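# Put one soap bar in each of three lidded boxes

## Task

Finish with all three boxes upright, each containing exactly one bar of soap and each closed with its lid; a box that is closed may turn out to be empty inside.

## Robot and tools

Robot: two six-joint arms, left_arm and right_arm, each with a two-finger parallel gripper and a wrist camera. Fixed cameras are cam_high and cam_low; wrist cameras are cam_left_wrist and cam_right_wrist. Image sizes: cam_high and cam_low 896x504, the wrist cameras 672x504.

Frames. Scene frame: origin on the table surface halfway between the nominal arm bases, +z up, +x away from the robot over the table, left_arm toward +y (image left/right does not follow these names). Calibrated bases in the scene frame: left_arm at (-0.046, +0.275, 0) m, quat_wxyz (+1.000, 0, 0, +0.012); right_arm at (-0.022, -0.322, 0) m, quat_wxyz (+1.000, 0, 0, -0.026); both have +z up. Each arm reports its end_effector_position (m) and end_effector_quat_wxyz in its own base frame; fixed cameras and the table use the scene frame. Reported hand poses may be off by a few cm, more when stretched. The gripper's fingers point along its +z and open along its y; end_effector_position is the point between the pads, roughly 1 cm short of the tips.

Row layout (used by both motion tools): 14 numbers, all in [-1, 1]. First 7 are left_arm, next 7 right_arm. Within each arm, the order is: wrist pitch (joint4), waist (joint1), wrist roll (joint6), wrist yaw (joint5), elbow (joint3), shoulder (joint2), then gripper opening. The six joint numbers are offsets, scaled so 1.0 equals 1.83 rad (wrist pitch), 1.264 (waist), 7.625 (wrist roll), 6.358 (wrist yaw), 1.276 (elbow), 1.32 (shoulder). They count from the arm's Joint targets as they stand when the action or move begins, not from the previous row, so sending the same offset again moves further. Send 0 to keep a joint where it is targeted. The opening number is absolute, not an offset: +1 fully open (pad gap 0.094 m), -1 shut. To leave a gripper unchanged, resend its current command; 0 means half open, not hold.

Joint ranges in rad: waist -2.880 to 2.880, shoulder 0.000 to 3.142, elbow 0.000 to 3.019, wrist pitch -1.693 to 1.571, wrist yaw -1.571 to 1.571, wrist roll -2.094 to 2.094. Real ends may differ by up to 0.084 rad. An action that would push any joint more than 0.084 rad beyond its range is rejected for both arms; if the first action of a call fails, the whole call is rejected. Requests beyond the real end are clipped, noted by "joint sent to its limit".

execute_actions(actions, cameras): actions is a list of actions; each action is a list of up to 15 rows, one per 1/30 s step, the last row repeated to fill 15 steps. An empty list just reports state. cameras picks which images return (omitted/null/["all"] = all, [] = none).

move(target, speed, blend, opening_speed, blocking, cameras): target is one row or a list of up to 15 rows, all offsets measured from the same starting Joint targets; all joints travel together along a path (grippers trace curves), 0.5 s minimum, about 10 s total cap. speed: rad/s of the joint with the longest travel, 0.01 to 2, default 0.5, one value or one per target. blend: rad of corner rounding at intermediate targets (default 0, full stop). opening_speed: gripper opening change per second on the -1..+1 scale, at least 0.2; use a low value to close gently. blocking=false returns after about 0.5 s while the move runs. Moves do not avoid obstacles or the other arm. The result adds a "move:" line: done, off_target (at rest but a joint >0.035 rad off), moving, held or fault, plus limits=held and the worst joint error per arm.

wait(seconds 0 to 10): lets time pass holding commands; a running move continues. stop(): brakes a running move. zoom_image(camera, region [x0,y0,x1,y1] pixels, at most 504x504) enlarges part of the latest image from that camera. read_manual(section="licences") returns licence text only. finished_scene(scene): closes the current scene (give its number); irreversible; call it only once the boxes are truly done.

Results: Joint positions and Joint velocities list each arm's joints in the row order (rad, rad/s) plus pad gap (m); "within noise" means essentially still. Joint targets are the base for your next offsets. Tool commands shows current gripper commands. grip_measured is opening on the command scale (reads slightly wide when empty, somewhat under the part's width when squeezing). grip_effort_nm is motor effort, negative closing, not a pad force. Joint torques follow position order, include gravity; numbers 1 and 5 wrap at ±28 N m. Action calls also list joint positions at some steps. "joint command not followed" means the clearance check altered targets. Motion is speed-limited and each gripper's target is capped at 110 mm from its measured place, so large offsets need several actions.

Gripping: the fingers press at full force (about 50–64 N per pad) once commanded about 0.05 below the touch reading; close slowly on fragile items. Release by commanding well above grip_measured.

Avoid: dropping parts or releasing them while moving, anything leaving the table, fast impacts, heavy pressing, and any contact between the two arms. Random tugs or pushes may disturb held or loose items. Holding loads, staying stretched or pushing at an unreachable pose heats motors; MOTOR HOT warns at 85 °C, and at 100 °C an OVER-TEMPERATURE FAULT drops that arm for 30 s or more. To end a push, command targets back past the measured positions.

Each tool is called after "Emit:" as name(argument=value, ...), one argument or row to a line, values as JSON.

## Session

Emit:
execute_actions(
  actions=[],
)

Scene clock: 0.00 s.
left_arm: end_effector_position=(+0.2820, +0.4381, +0.1433) grip_measured=+1.000 grip_effort_nm=n/a end_effector_quat_wxyz=(+0.152, -0.543, +0.653, +0.506) | right_arm: end_effector_position=(+0.3367, +0.3360, +0.3143) grip_measured=+1.000 grip_effort_nm=n/a end_effector_quat_wxyz=(+0.207, -0.617, +0.710, +0.270)
Joint names: [wrist pitch, waist, wrist roll, wrist yaw, elbow, shoulder]
Joint positions: left_arm=[-0.387 0.714 -0.356 -1.023 0.983 1.61 0.094] | right_arm=[-1.176 0.584 -0.726 -0.588 1.338 1.338 0.094]
Joint velocities: within noise
Joint torques (N m): no reading
Motor temperatures (°C): left_arm=[27 28 29 28 45 30 29] | right_arm=[29 32 28 30 42 34 30]
Heat: left arm: hottest elbow 45 °C; right arm: hottest elbow 42 °C.
Joint targets: left_arm=[-0.385 0.714 -0.356 -1.023 1.002 1.614] | right_arm=[-1.174 0.584 -0.726 -0.588 1.364 1.342]
Tool commands: left_gripper/opening=+1.0 right_gripper/opening=+1.0

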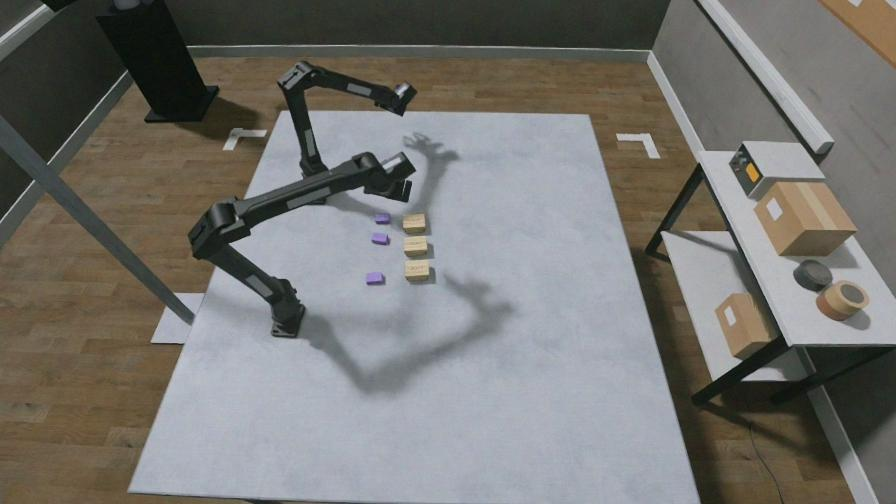

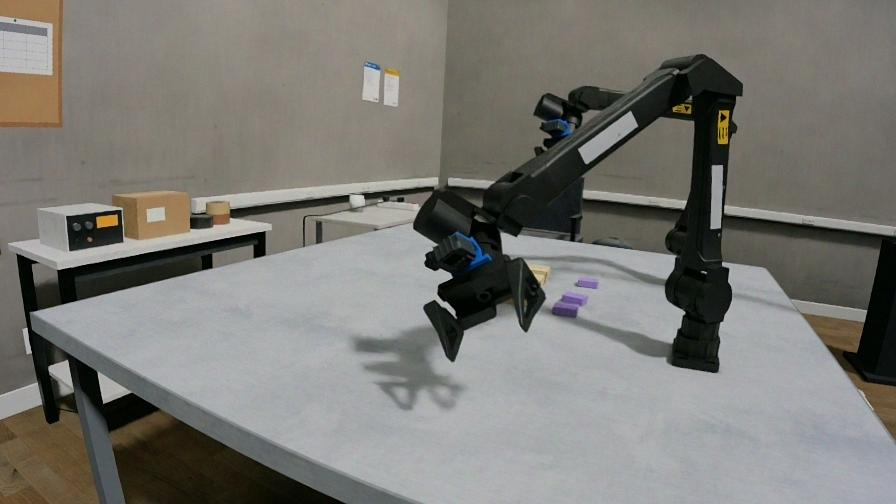

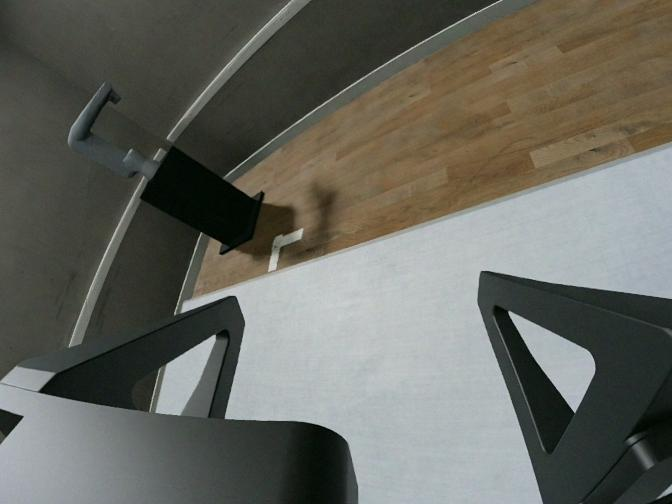

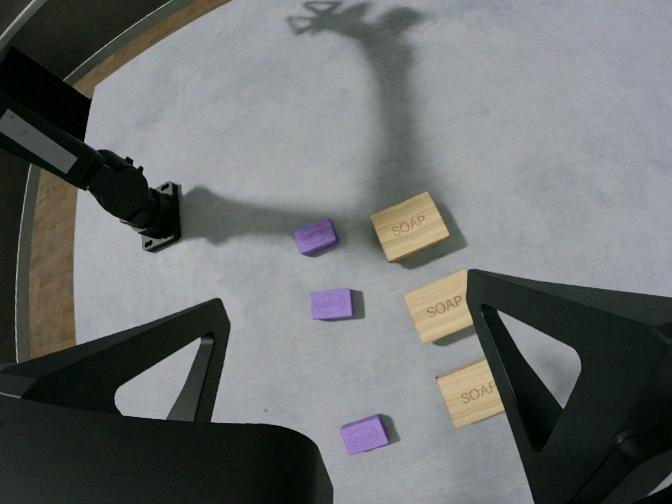

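Emit:
move(
  target=[-0.391,-0.3275,0.005,0.161,0.625,-0.768,1,-0.083,0.103,0.1894,0.0925,0.141,0.322,1],
  speed=0.7,
)

Scene clock: 37.80 s.
left_arm: end_effector_position=(+0.1205, +0.0389, +0.7819) grip_measured=+1.000 grip_effort_nm=-0.017 end_effector_quat_wxyz=(+0.746, -0.212, +0.631, -0.007) | right_arm: end_effector_position=(+0.3970, +0.3391, +0.1473) grip_measured=+1.000 grip_effort_nm=-0.051 end_effector_quat_wxyz=(-0.004, -0.001, +1.000, -0.002)
Joint names: [wrist pitch, waist, wrist roll, wrist yaw, elbow, shoulder]
Joint positions: left_arm=[-1.088 0.312 -0.332 -0.003 1.792 0.589 0.094] | right_arm=[-1.318 0.707 0.704 -0.002 1.486 1.747 0.094]
Joint velocities: within noise
Joint torques (N m): left_arm=[2.09 -2.49 0.12 0.09 6.16 7] | right_arm=[0.06 0.67 0.15 -0.03 14.2 -14.68]
Motor temperatures (°C): left_arm=[27 28 29 28 50 32 29] | right_arm=[29 32 28 30 50 34 30]
Heat: left arm: hottest elbow 50 °C; right arm: hottest elbow 50 °C.
Joint targets: left_arm=[-1.101 0.300 -0.318 0.001 1.800 0.600] | right_arm=[-1.326 0.714 0.718 0.000 1.543 1.766]
move: off_target (right_arm); right_arm: the elbow is farthest, 0.058 rad from its target

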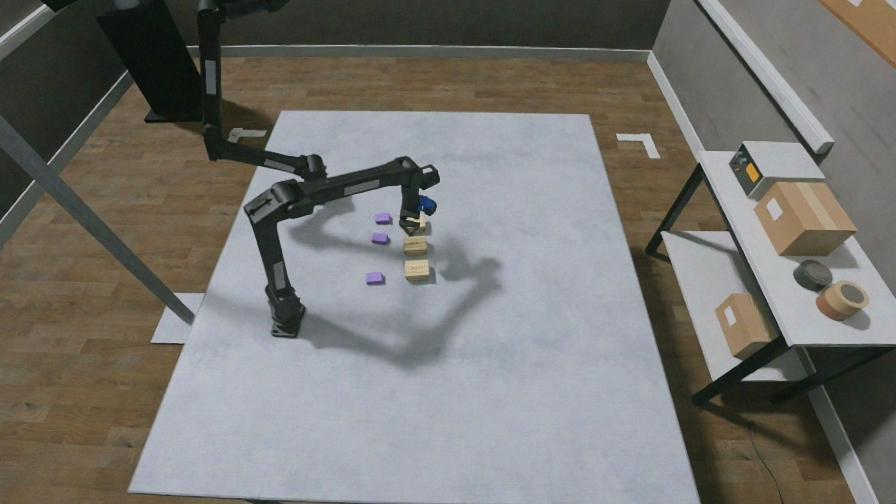

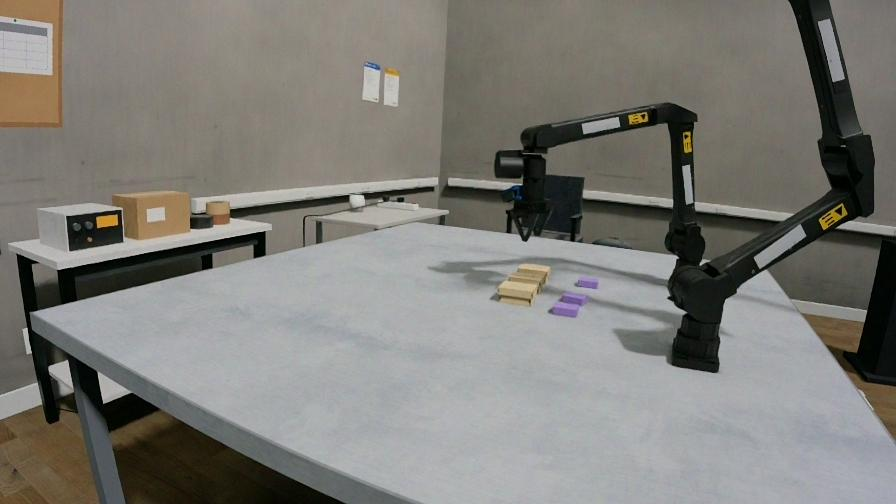

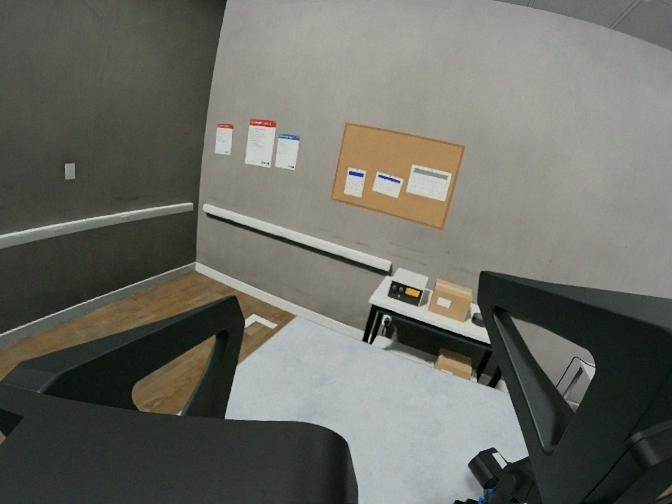

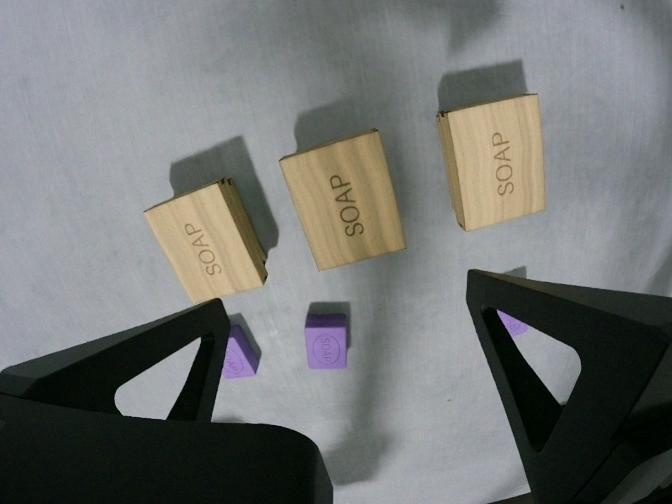

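Emit:
move(
  target=[0,0,0,0,0,0,1,0.0874,-0.0237,-0.0421,0,-0.1152,0.0455,1],
  speed=0.2,
  cameras=["cam_right_wrist"],
)

Emit:
zoom_image(
  camera="cam_right_wrist",
  region=[160, 80, 520, 350],
)

Scene clock: 60.60 s.
left_arm: end_effector_position=(+0.1205, +0.0389, +0.7819) grip_measured=+1.000 grip_effort_nm=-0.007 end_effector_quat_wxyz=(+0.746, -0.211, +0.631, -0.007) | right_arm: end_effector_position=(+0.4067, +0.3359, +0.0902) grip_measured=+1.000 grip_effort_nm=-0.046 end_effector_quat_wxyz=(+0.000, -0.139, +0.990, +0.001)
Joint names: [wrist pitch, waist, wrist roll, wrist yaw, elbow, shoulder]
Joint positions: left_arm=[-1.088 0.312 -0.332 -0.003 1.792 0.589 0.094] | right_arm=[-1.175 0.691 0.411 -0.001 1.407 1.803 0.094]
Joint velocities: within noise
Joint torques (N m): left_arm=[2.07 -2.49 0.12 0.08 6.16 7.06] | right_arm=[0.69 -0.56 -0.09 -0.05 8.1 -14.8]
Motor temperatures (°C): left_arm=[27 28 29 28 49 31 29] | right_arm=[29 31 28 30 53 36 30]
Heat: left arm: hottest elbow 49 °C; right arm: hottest elbow 53 °C.
Joint targets: left_arm=[-1.101 0.300 -0.318 0.001 1.800 0.600] | right_arm=[-1.166 0.684 0.397 0.000 1.396 1.827]
move: done
Images, in order (width x height): cam_right_wrist 672x504.

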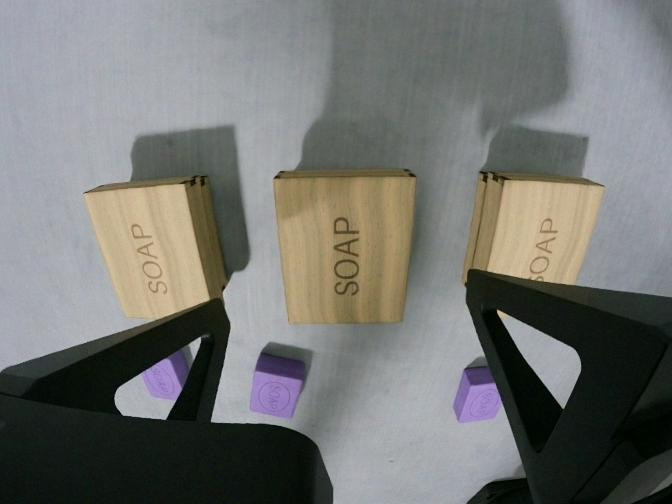

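Scaled by 1.400 from the camera's 672x504 image, which has a finer 960x720 frame.

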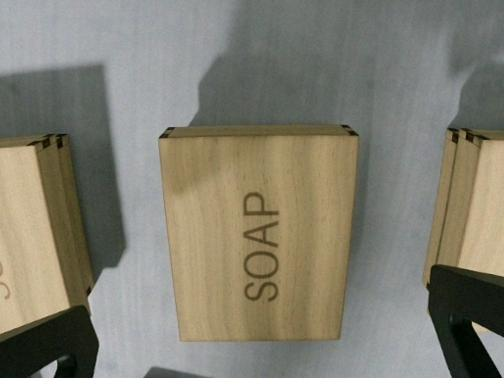

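Emit:
move(
  target=[
    [0,0,0,0,0,0,1,0,0,0.0094,0,0,0,0.7],
    [0,0,0,0,0,0,1,0.0749,0,0.0094,0,-0.0509,0.0538,0.7],
  ],
  speed=0.12,
  opening_speed=0.5,
  cameras=["cam_right_wrist"],
)

Scene clock: 93.87 s.
left_arm: end_effector_position=(+0.1205, +0.0389, +0.7819) grip_measured=+1.000 grip_effort_nm=-0.017 end_effector_quat_wxyz=(+0.746, -0.211, +0.631, -0.007) | right_arm: end_effector_position=(+0.4077, +0.3367, +0.0316) grip_measured=+0.702 grip_effort_nm=-0.139 end_effector_quat_wxyz=(+0.000, -0.117, +0.993, +0.001)
Joint names: [wrist pitch, waist, wrist roll, wrist yaw, elbow, shoulder]
Joint positions: left_arm=[-1.088 0.312 -0.332 -0.003 1.792 0.589 0.094] | right_arm=[-1.038 0.691 0.456 -0.001 1.341 1.874 0.08]
Joint velocities: within noise
Joint torques (N m): left_arm=[2.06 -2.49 0.12 0.09 6.15 7] | right_arm=[0.73 -0.56 0.13 -0.05 7.56 -15.27]
Motor temperatures (°C): left_arm=[27 28 29 28 47 31 29] | right_arm=[29 31 28 30 49 38 30]
Heat: left arm: hottest elbow 47 °C; right arm: hottest elbow 49 °C.
Joint targets: left_arm=[-1.101 0.300 -0.318 0.001 1.800 0.600] | right_arm=[-1.029 0.684 0.469 0.000 1.331 1.898]
move: done
Images, in order (width x height): cam_right_wrist 672x504.

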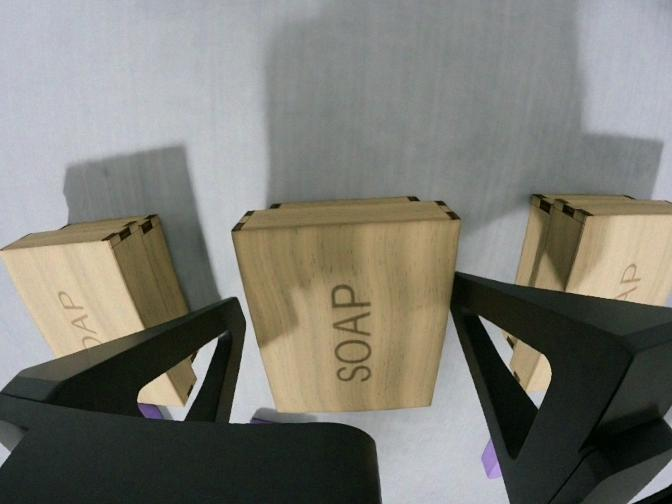

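Emit:
move(
  target=[
    [0,0,0,0,0,0,1,0,0,0,0,0,0,0.25],
    [0,0,0,0,0,0,1,-0.0104,0,0,0,0.047,-0.015,0.25],
    [0,0,0,0,0,0,1,-0.118,0,0,0,0.134,-0.0924,0.25],
  ],
  speed=0.15,
  opening_speed=0.3,
  cameras=["cam_right_wrist","cam_high"],
)

Emit:
zoom_image(
  camera="cam_high",
  region=[370, 190, 470, 290],
)

Scene clock: 113.27 s.
left_arm: end_effector_position=(+0.1205, +0.0389, +0.7819) grip_measured=+1.000 grip_effort_nm=-0.022 end_effector_quat_wxyz=(+0.746, -0.211, +0.631, -0.007) | right_arm: end_effector_position=(+0.4077, +0.3361, +0.1124) grip_measured=+0.359 grip_effort_nm=-1.077 end_effector_quat_wxyz=(-0.003, -0.117, +0.993, -0.001)
Joint names: [wrist pitch, waist, wrist roll, wrist yaw, elbow, shoulder]
Joint positions: left_arm=[-1.088 0.312 -0.332 -0.003 1.792 0.589 0.094] | right_arm=[-1.237 0.69 0.456 -0.001 1.448 1.788 0.064]
Joint velocities: within noise
Joint torques (N m): left_arm=[2.07 -2.43 0.11 0.08 6.15 7.06] | right_arm=[0.06 -0.44 0.14 -0.08 13.76 -17.08]
Motor temperatures (°C): left_arm=[27 28 29 28 47 31 29] | right_arm=[29 31 28 30 49 38 30]
Heat: left arm: hottest elbow 47 °C; right arm: hottest elbow 49 °C.
Joint targets: left_arm=[-1.101 0.300 -0.318 0.001 1.800 0.600] | right_arm=[-1.245 0.684 0.469 0.000 1.503 1.775]
move: off_target (right_arm); right_arm: the elbow is farthest, 0.054 rad from its target
Images, in order (width x height): cam_high 896x504, cam_right_wrist 672x504.

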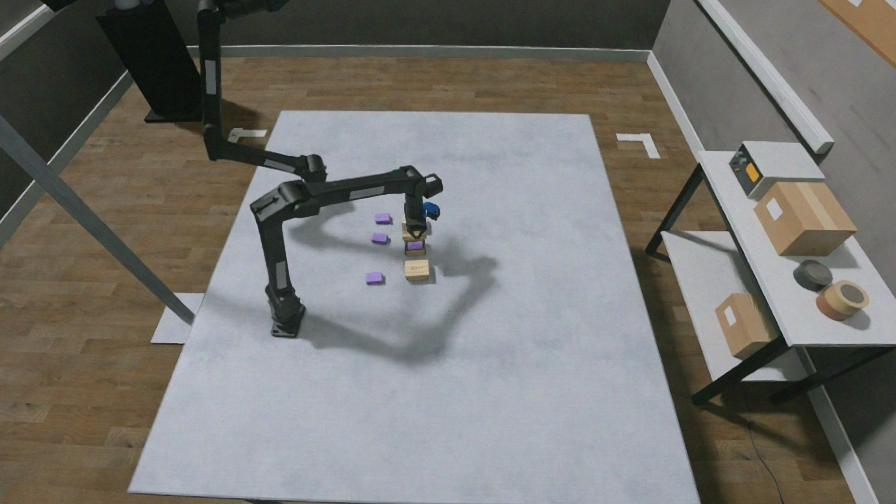

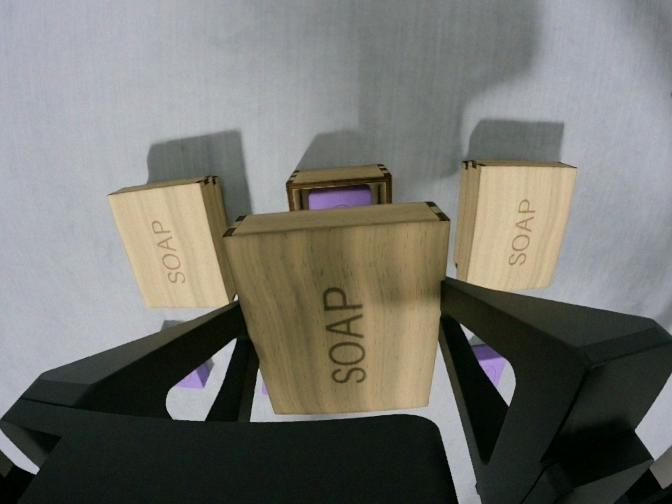

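Scaled by 5.040 from the camera's 896x504 image, which has a finer 1280x720 frame.

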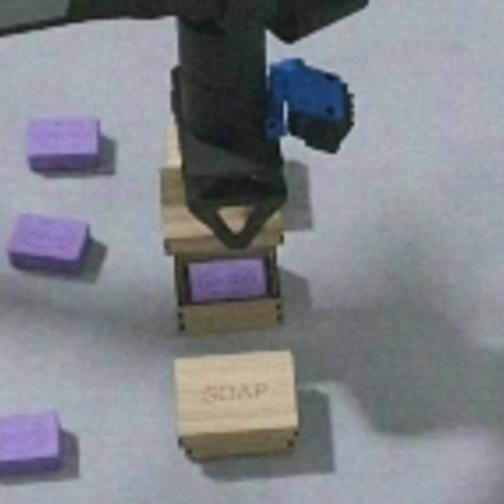

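Emit:
move(
  target=[
    [0,0,0,0,0,0,1,0.0749,0,0,0,-0.1058,0.0614,0.25],
    [0,0,0,0,0,0,1,0.1005,0,0,0,-0.1238,0.0795,0.25],
    [0,0,0,0,0,0,1,0.118,0,0,0,-0.1348,0.0932,0.25],
  ],
  speed=0.1,
  blend=0.012,
  cameras=["cam_low","cam_right_wrist"],
)

Emit:
zoom_image(
  camera="cam_low",
  region=[490, 250, 570, 310],
)

Scene clock: 130.90 s.
left_arm: end_effector_position=(+0.1205, +0.0389, +0.7819) grip_measured=+1.000 grip_effort_nm=-0.007 end_effector_quat_wxyz=(+0.746, -0.211, +0.631, -0.007) | right_arm: end_effector_position=(+0.4078, +0.3361, +0.0315) grip_measured=+0.359 grip_effort_nm=-1.077 end_effector_quat_wxyz=(-0.001, -0.117, +0.993, +0.000)
Joint names: [wrist pitch, waist, wrist roll, wrist yaw, elbow, shoulder]
Joint positions: left_arm=[-1.088 0.312 -0.332 -0.003 1.792 0.589 0.094] | right_arm=[-1.039 0.69 0.456 -0.001 1.341 1.874 0.064]
Joint velocities: within noise
Joint torques (N m): left_arm=[2.06 -2.49 0.12 0.09 6.16 7] | right_arm=[0.83 -0.5 0.13 -0.08 7.45 -15.33]
Motor temperatures (°C): left_arm=[27 28 29 28 46 31 29] | right_arm=[29 31 28 30 53 38 31]
Heat: left arm: hottest elbow 46 °C; right arm: hottest elbow 53 °C.
Joint targets: left_arm=[-1.101 0.300 -0.318 0.001 1.800 0.600] | right_arm=[-1.029 0.684 0.469 0.000 1.330 1.899]
move: done
Images, in order (width x height): cam_low 896x504, cam_right_wrist 672x504.

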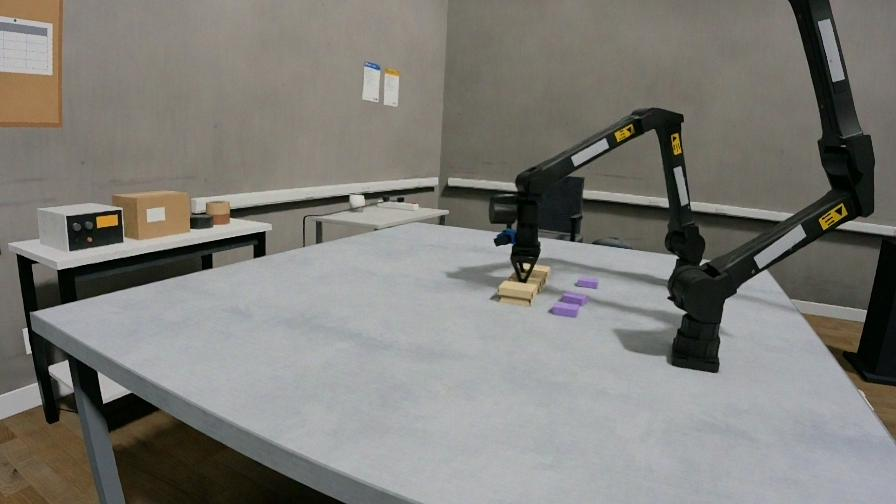

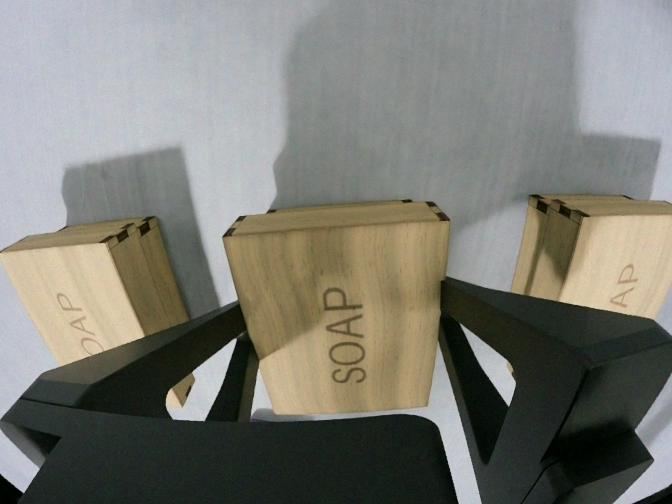

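Scaled by 6.300 from the camera's 896x504 image, which has a finer 1280x720 frame.

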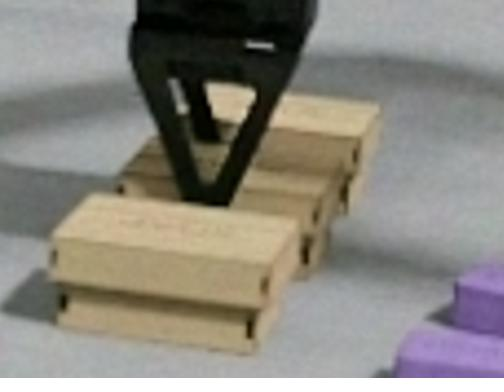

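Emit:
move(
  target=[
    [0,0,0,0,0,0,1,0,0,0,0,0,0,0.6],
    [0,0,0,0,0,0,1,-0.0104,0,0,0,0.047,-0.015,0.6],
    [0,0,0,0,0,0,1,-0.118,0,0,0,0.1355,-0.0939,0.6],
    [0,0,0,0,0,0,1,-0.0683,-0.1487,-0.013,0,-0.0415,-0.1591,0.7],
  ],
  speed=[0.2,0.15,0.2,0.3],
  opening_speed=0.3,
  cameras=["cam_low","cam_right_wrist"],
)

Emit:
zoom_image(
  camera="cam_low",
  region=[490, 250, 570, 310],
)

Emit:
zoom_image(
  camera="cam_right_wrist",
  region=[160, 80, 520, 350],
)

Scene clock: 156.80 s.
left_arm: end_effector_position=(+0.1205, +0.0389, +0.7819) grip_measured=+1.000 grip_effort_nm=-0.007 end_effector_quat_wxyz=(+0.746, -0.211, +0.631, -0.007) | right_arm: end_effector_position=(+0.4282, +0.2321, +0.0970) grip_measured=+0.697 grip_effort_nm=0.046 end_effector_quat_wxyz=(-0.003, -0.057, +0.998, -0.001)
Joint names: [wrist pitch, waist, wrist roll, wrist yaw, elbow, shoulder]
Joint positions: left_arm=[-1.088 0.312 -0.332 -0.003 1.792 0.589 0.094] | right_arm=[-1.163 0.497 0.383 -0.001 1.288 1.704 0.08]
Joint velocities: within noise
Joint torques (N m): left_arm=[2.09 -2.49 0.12 0.08 6.17 7.06] | right_arm=[0.69 -0.09 -0.11 -0.09 8.02 -16.21]
Motor temperatures (°C): left_arm=[27 28 29 28 46 31 29] | right_arm=[29 31 28 30 50 38 31]
Heat: left arm: hottest elbow 46 °C; right arm: hottest elbow 50 °C.
Joint targets: left_arm=[-1.101 0.300 -0.318 0.001 1.800 0.600] | right_arm=[-1.154 0.496 0.370 0.000 1.278 1.689]
move: done
Images, in order (width x height): cam_low 896x504, cam_right_wrist 672x504.

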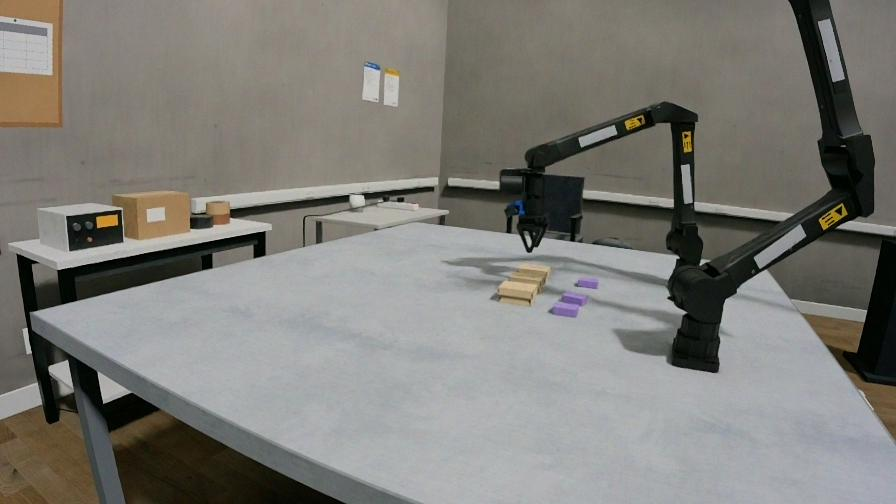

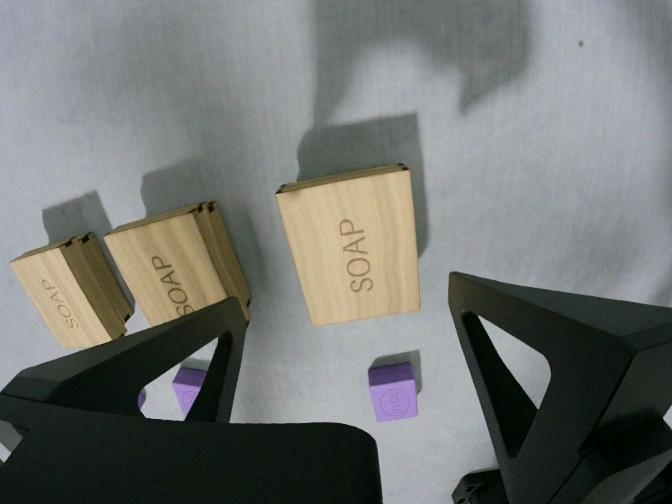

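Scaled by 6.300 from the camera's 896x504 image, which has a finer 1280x720 frame.

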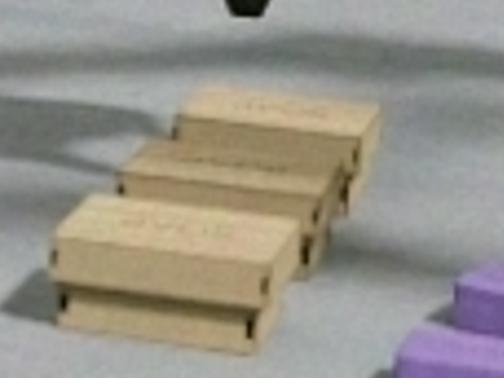

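Scaled by 1.400 from the camera's 672x504 image, which has a finer 960x720 frame.

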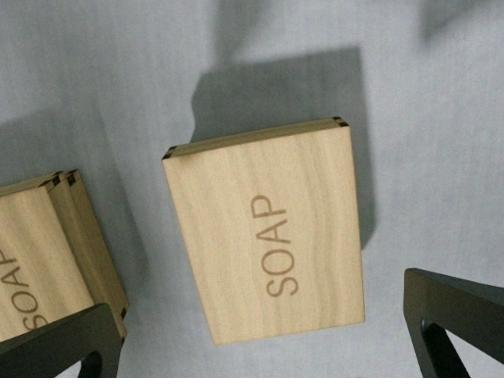

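Emit:
move(
  target=[
    [0,0,0,0,0,0,1,0,-0.0095,-0.016,0,0,0,0.7],
    [0,0,0,0,0,0,1,0.0964,-0.0095,-0.016,0,-0.0792,0.0803,0.7],
  ],
  speed=0.15,
  cameras=["cam_right_wrist"],
)

Scene clock: 182.17 s.
left_arm: end_effector_position=(+0.1205, +0.0389, +0.7819) grip_measured=+1.000 grip_effort_nm=-0.012 end_effector_quat_wxyz=(+0.746, -0.211, +0.631, -0.007) | right_arm: end_effector_position=(+0.4250, +0.2268, +0.0303) grip_measured=+0.698 grip_effort_nm=0.051 end_effector_quat_wxyz=(-0.002, -0.115, +0.993, +0.000)
Joint names: [wrist pitch, waist, wrist roll, wrist yaw, elbow, shoulder]
Joint positions: left_arm=[-1.088 0.312 -0.332 -0.003 1.792 0.589 0.094] | right_arm=[-0.987 0.491 0.261 -0.001 1.186 1.773 0.08]
Joint velocities: within noise
Joint torques (N m): left_arm=[2.06 -2.43 0.11 0.08 6.16 7.06] | right_arm=[0.87 -0.56 -0.11 -0.1 7.3 -13.63]
Motor temperatures (°C): left_arm=[27 28 29 28 45 31 29] | right_arm=[29 31 28 30 48 37 30]
Heat: left arm: hottest elbow 45 °C; right arm: hottest elbow 48 °C.
Joint targets: left_arm=[-1.101 0.300 -0.318 0.001 1.800 0.600] | right_arm=[-0.978 0.484 0.248 0.000 1.176 1.795]
move: done
Images, in order (width x height): cam_right_wrist 672x504.

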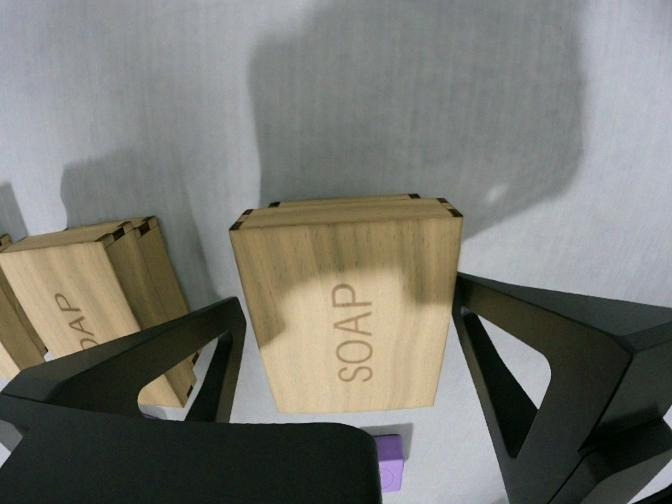

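Emit:
move(
  target=[
    [0,0,0,0,0,0,1,0,0,0,0,0,0,0.25],
    [0,0,0,0,0,0,1,-0.0104,0,0,0,0.047,-0.0136,0.25],
    [0,0,0,0,0,0,1,-0.124,0,0,0,0.1356,-0.1,0.25],
  ],
  speed=0.15,
  opening_speed=0.3,
  cameras=["cam_right_wrist","cam_high"],
)

Emit:
zoom_image(
  camera="cam_high",
  region=[370, 190, 470, 290],
)

Scene clock: 197.23 s.
left_arm: end_effector_position=(+0.1205, +0.0388, +0.7819) grip_measured=+1.000 grip_effort_nm=-0.017 end_effector_quat_wxyz=(+0.746, -0.211, +0.631, -0.007) | right_arm: end_effector_position=(+0.4257, +0.2267, +0.1128) grip_measured=+0.379 grip_effort_nm=-1.072 end_effector_quat_wxyz=(-0.003, -0.114, +0.993, -0.001)
Joint names: [wrist pitch, waist, wrist roll, wrist yaw, elbow, shoulder]
Joint positions: left_arm=[-1.088 0.312 -0.332 -0.003 1.792 0.589 0.094] | right_arm=[-1.197 0.49 0.261 -0.001 1.296 1.675 0.065]
Joint velocities: within noise
Joint torques (N m): left_arm=[2.07 -2.43 0.12 0.08 6.16 7] | right_arm=[0.13 -0.5 -0.11 -0.1 13.59 -15.74]
Motor temperatures (°C): left_arm=[27 28 29 28 45 31 29] | right_arm=[29 31 28 30 48 37 30]
Heat: left arm: hottest elbow 45 °C; right arm: hottest elbow 48 °C.
Joint targets: left_arm=[-1.101 0.300 -0.318 0.001 1.800 0.600] | right_arm=[-1.205 0.484 0.248 0.000 1.349 1.663]
move: off_target (right_arm); right_arm: the elbow is farthest, 0.053 rad from its target
Images, in order (width x height): cam_high 896x504, cam_right_wrist 672x504.

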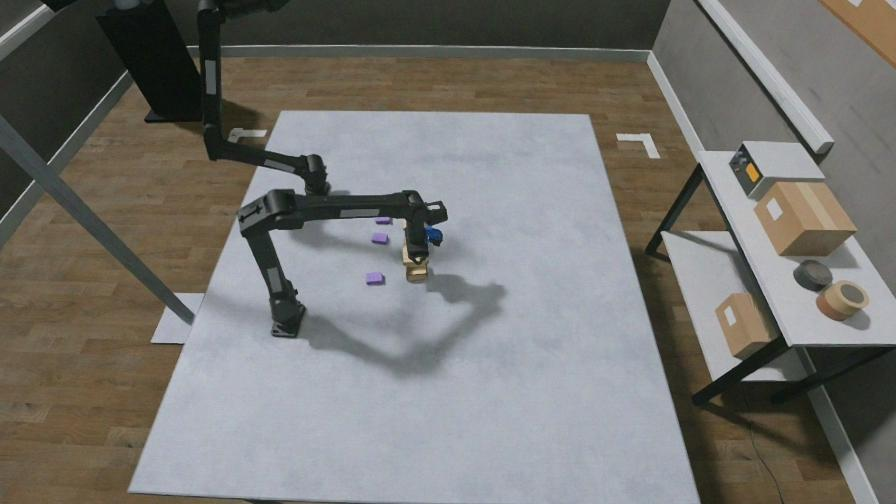

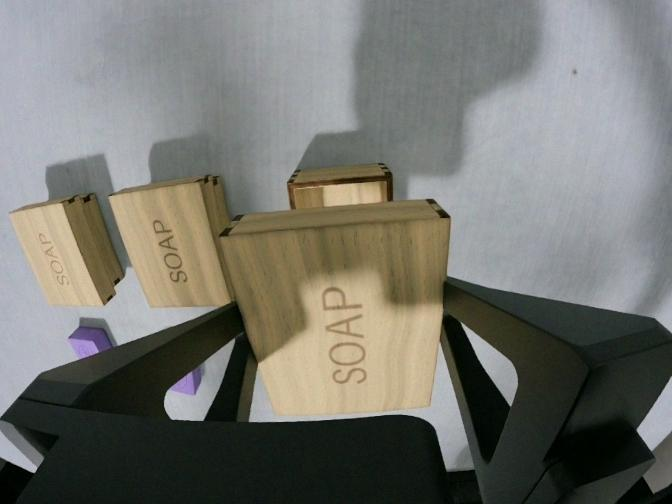

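Scaled by 5.040 from the camera's 896x504 image, which has a finer 1280x720 frame.

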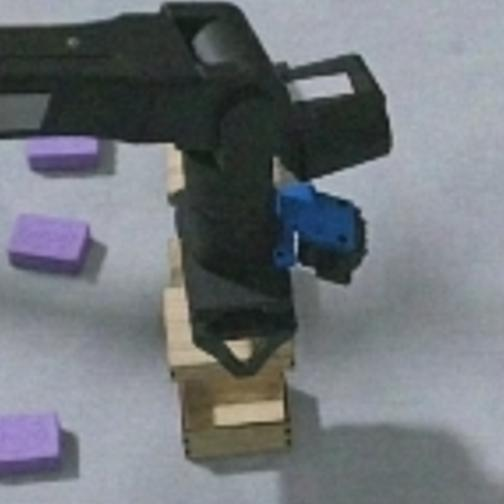

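Emit:
move(
  target=[
    [0,-0.9937,-0.1005,0,0,0,1,0,-0.435,0,0,0,0,0.25],
    [-0.1322,-0.9937,-0.1005,0,-0.2116,0.9114,1,0,-0.435,0,0,0,0,0.25],
  ],
  speed=[0.5,0.6],
  cameras=["cam_high","cam_left_wrist"],
)

Emit:
zoom_image(
  camera="cam_high",
  region=[370, 190, 470, 290],
)

Scene clock: 250.27 s.
left_arm: end_effector_position=(+0.3132, -0.4331, +0.1360) grip_measured=+1.000 grip_effort_nm=-0.022 end_effector_quat_wxyz=(-0.008, -0.064, +0.998, +0.014) | right_arm: end_effector_position=(+0.4812, -0.0317, +0.1128) grip_measured=+0.378 grip_effort_nm=-1.072 end_effector_quat_wxyz=(-0.003, +0.162, +0.987, +0.000)
Joint names: [wrist pitch, waist, wrist roll, wrist yaw, elbow, shoulder]
Joint positions: left_arm=[-1.332 -0.944 -1.072 -0.002 1.53 1.8 0.094] | right_arm=[-1.197 -0.065 0.26 0 1.296 1.675 0.065]
Joint velocities: within noise
Joint torques (N m): left_arm=[0.58 -2.43 -0.21 -0.01 9.74 -20.42] | right_arm=[0.08 -0.03 -0.11 -0.11 13.59 -15.68]
Motor temperatures (°C): left_arm=[27 28 29 28 44 31 29] | right_arm=[29 31 28 30 54 36 32]
Heat: left arm: hottest elbow 44 °C; right arm: hottest elbow 54 °C.
Joint targets: left_arm=[-1.343 -0.956 -1.084 0.001 1.530 1.803] | right_arm=[-1.204 -0.066 0.248 0.001 1.349 1.663]
move: off_target (right_arm); right_arm: the elbow is farthest, 0.053 rad from its target
Images, in order (width x height): cam_high 896x504, cam_left_wrist 672x504.

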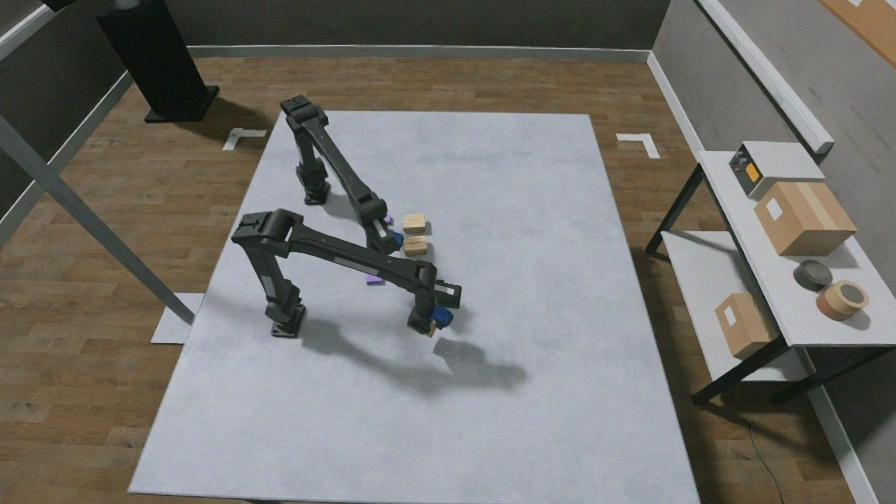

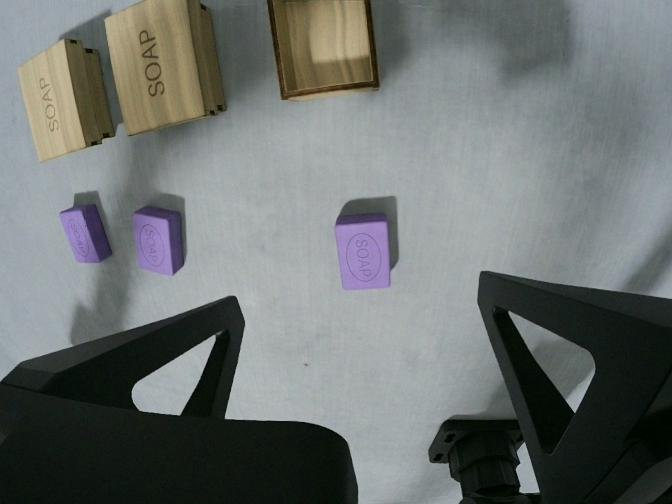

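Scaled by 5.040 from the camera's 896x504 image, which has a finer 1280x720 frame.

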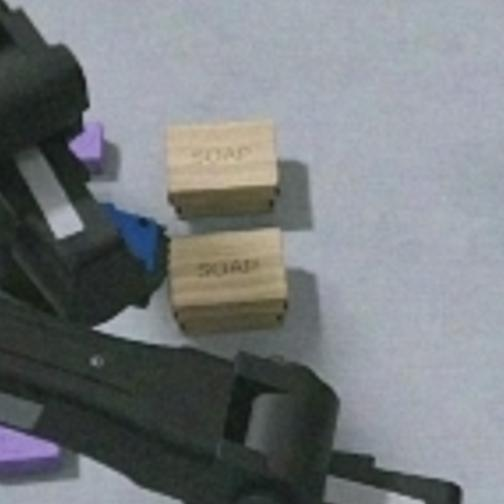

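Emit:
move(
  target=[0.1213,-0.0459,-0.0068,0,-0.1285,0.0242,0.3,0,0,0,0,0,0,0.25],
  speed=0.15,
  cameras=["cam_left_wrist"],
)

Scene clock: 274.07 s.
left_arm: end_effector_position=(+0.2820, -0.4429, +0.0778) grip_measured=+0.303 grip_effort_nm=-0.154 end_effector_quat_wxyz=(+0.002, -0.059, +0.998, -0.003) | right_arm: end_effector_position=(+0.4812, -0.0317, +0.1128) grip_measured=+0.378 grip_effort_nm=-1.072 end_effector_quat_wxyz=(-0.003, +0.162, +0.987, +0.000)
Joint names: [wrist pitch, waist, wrist roll, wrist yaw, elbow, shoulder]
Joint positions: left_arm=[-1.134 -1.004 -1.121 -0.002 1.376 1.806 0.061] | right_arm=[-1.197 -0.065 0.26 0 1.296 1.675 0.065]
Joint velocities: within noise
Joint torques (N m): left_arm=[1.59 -2.37 -0.21 -0.01 8.34 -17.38] | right_arm=[0.09 0.03 -0.11 -0.11 13.59 -15.74]
Motor temperatures (°C): left_arm=[27 28 29 28 46 34 29] | right_arm=[29 31 28 30 55 36 32]
Heat: left arm: hottest elbow 46 °C; right arm: hottest elbow 55 °C.
Joint targets: left_arm=[-1.121 -1.014 -1.136 0.001 1.366 1.835] | right_arm=[-1.204 -0.066 0.248 0.001 1.349 1.663]
move: off_target (right_arm); right_arm: the elbow is farthest, 0.053 rad from its target
Images, in order (width x height): cam_left_wrist 672x504.

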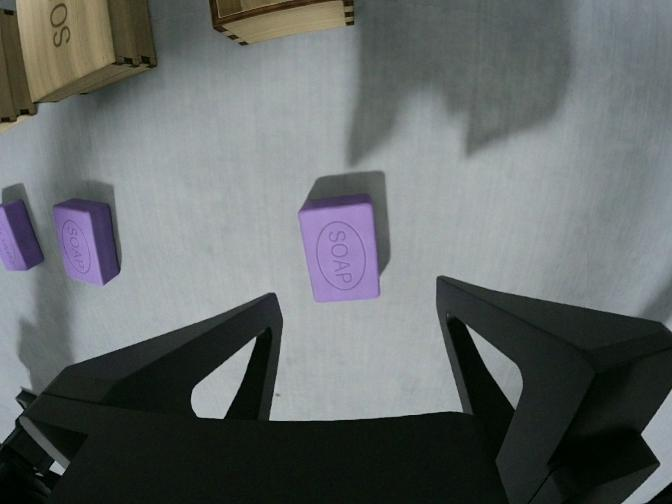

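Emit:
move(
  target=[
    [0,0.0222,-0.0063,0,0,0,0.2,0,0,0,0,0,0,0.25],
    [0.0716,0.0222,-0.0063,0,-0.0643,0.0409,0.2,0,0,0,0,0,0,0.25],
  ],
  speed=0.12,
  cameras=["cam_left_wrist"],
)

Scene clock: 291.30 s.
left_arm: end_effector_position=(+0.2809, -0.4346, +0.0229) grip_measured=+0.203 grip_effort_nm=-0.154 end_effector_quat_wxyz=(+0.001, -0.087, +0.996, +0.000) | right_arm: end_effector_position=(+0.4812, -0.0317, +0.1128) grip_measured=+0.378 grip_effort_nm=-1.067 end_effector_quat_wxyz=(-0.003, +0.162, +0.987, +0.000)
Joint names: [wrist pitch, waist, wrist roll, wrist yaw, elbow, shoulder]
Joint positions: left_arm=[-1.002 -0.997 -1.17 -0.002 1.293 1.861 0.057] | right_arm=[-1.197 -0.065 0.26 0 1.296 1.675 0.065]
Joint velocities: within noise
Joint torques (N m): left_arm=[1.65 -0.73 -0.22 -0.02 7.71 -17.49] | right_arm=[0.08 -0.03 -0.1 -0.11 13.6 -15.74]
Motor temperatures (°C): left_arm=[27 28 29 28 46 34 29] | right_arm=[29 31 28 30 56 36 32]
Heat: left arm: hottest elbow 46 °C; right arm: hottest elbow 56 °C.
Joint targets: left_arm=[-0.990 -0.986 -1.184 0.001 1.284 1.889] | right_arm=[-1.204 -0.066 0.248 0.001 1.349 1.663]
move: off_target (right_arm); right_arm: the elbow is farthest, 0.053 rad from its target
Images, in order (width x height): cam_left_wrist 672x504.

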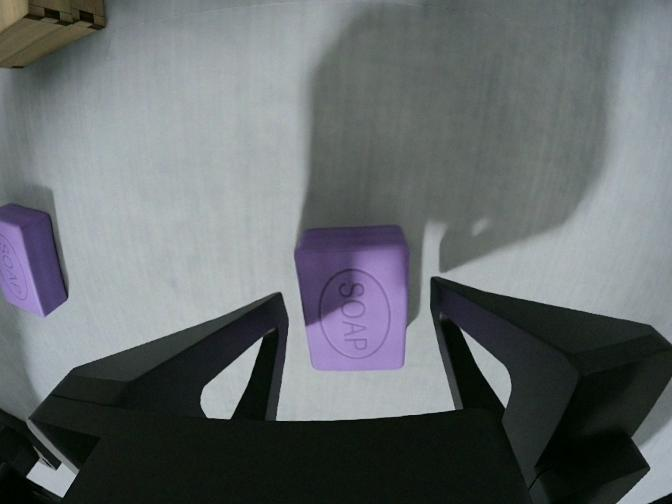

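Emit:
move(
  target=[
    [0,0,0,0,0,0,-0.37,0,0,0,0,0,0,0.25],
    [-0.012,0,0,0,0.047,-0.018,-0.37,0,0,0,0,0,0,0.25],
    [-0.142,0,0,0,0.1466,-0.1106,-0.37,0,0,0,0,0,0,0.25],
    [-0.1585,0.1788,0.0342,0,0.315,0.0568,-0.37,0,0,0,0,0,0,0.25],
  ],
  speed=[0.2,0.2,0.25,0.25],
  opening_speed=0.4,
  cameras=["cam_left_wrist"],
)

Scene clock: 319.83 s.
left_arm: end_effector_position=(+0.4226, -0.4023, +0.0994) grip_measured=-0.206 grip_effort_nm=-1.038 end_effector_quat_wxyz=(-0.001, -0.089, +0.996, +0.002) | right_arm: end_effector_position=(+0.4812, -0.0317, +0.1128) grip_measured=+0.378 grip_effort_nm=-1.067 end_effector_quat_wxyz=(-0.003, +0.162, +0.987, +0.000)
Joint names: [wrist pitch, waist, wrist roll, wrist yaw, elbow, shoulder]
Joint positions: left_arm=[-1.269 -0.761 -0.939 -0.002 1.629 1.935 0.037] | right_arm=[-1.197 -0.065 0.26 0 1.296 1.675 0.065]
Joint velocities: within noise
Joint torques (N m): left_arm=[0.59 -1.49 0.1 -0.01 14.83 -20.07] | right_arm=[0.09 -0.03 -0.1 -0.11 13.59 -15.74]
Motor temperatures (°C): left_arm=[27 28 29 28 46 34 29] | right_arm=[29 31 28 30 56 36 32]
Heat: left arm: hottest elbow 46 °C; right arm: hottest elbow 56 °C.
Joint targets: left_arm=[-1.280 -0.760 -0.923 0.001 1.686 1.964] | right_arm=[-1.204 -0.066 0.248 0.001 1.349 1.663]
move: off_target (left_arm, right_arm); left_arm: the elbow is farthest, 0.057 rad from its target; right_arm: the elbow is farthest, 0.053 rad from its target
Images, in order (width x height): cam_left_wrist 672x504.

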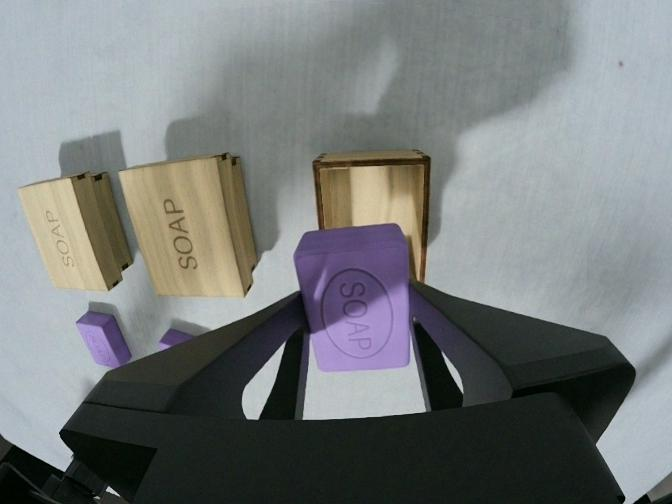

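Emit:
move(
  target=[0.0377,-0.0166,-0.0066,0,0.003,0.0318,-0.37,0,0,0,0,0,0,0.25],
  speed=0.1,
  cameras=["cam_left_wrist"],
)

Scene clock: 346.77 s.
left_arm: end_effector_position=(+0.4270, -0.4146, +0.0780) grip_measured=-0.206 grip_effort_nm=-1.038 end_effector_quat_wxyz=(+0.003, -0.094, +0.996, -0.002) | right_arm: end_effector_position=(+0.4812, -0.0317, +0.1128) grip_measured=+0.378 grip_effort_nm=-1.082 end_effector_quat_wxyz=(-0.003, +0.162, +0.987, +0.000)
Joint names: [wrist pitch, waist, wrist roll, wrist yaw, elbow, shoulder]
Joint positions: left_arm=[-1.223 -0.77 -0.959 -0.002 1.635 1.977 0.037] | right_arm=[-1.197 -0.065 0.26 0 1.296 1.675 0.065]
Joint velocities: within noise
Joint torques (N m): left_arm=[1.63 -2.37 -0.16 -0.01 14.6 -20.6] | right_arm=[0.08 -0.03 -0.11 -0.11 13.6 -15.74]
Motor temperatures (°C): left_arm=[27 28 29 28 50 35 30] | right_arm=[29 31 28 30 57 36 32]
Heat: left arm: hottest elbow 50 °C; right arm: hottest elbow 57 °C.
Joint targets: left_arm=[-1.211 -0.781 -0.974 0.001 1.690 2.006] | right_arm=[-1.204 -0.066 0.248 0.001 1.349 1.663]
move: off_target (left_arm, right_arm); left_arm: the elbow is farthest, 0.054 rad from its target; right_arm: the elbow is farthest, 0.053 rad from its target
Images, in order (width x height): cam_left_wrist 672x504.

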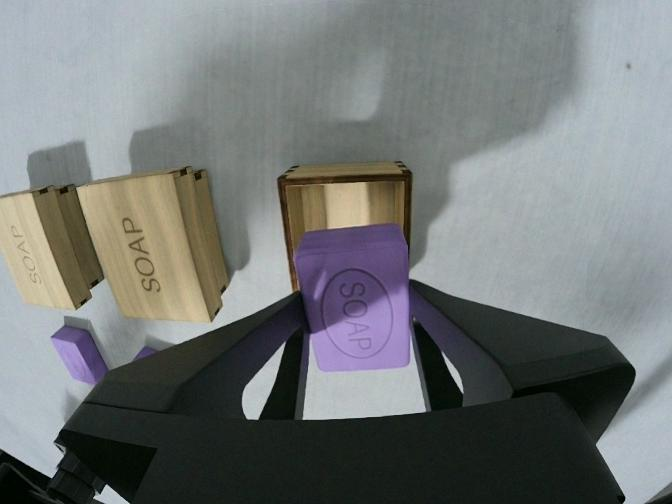

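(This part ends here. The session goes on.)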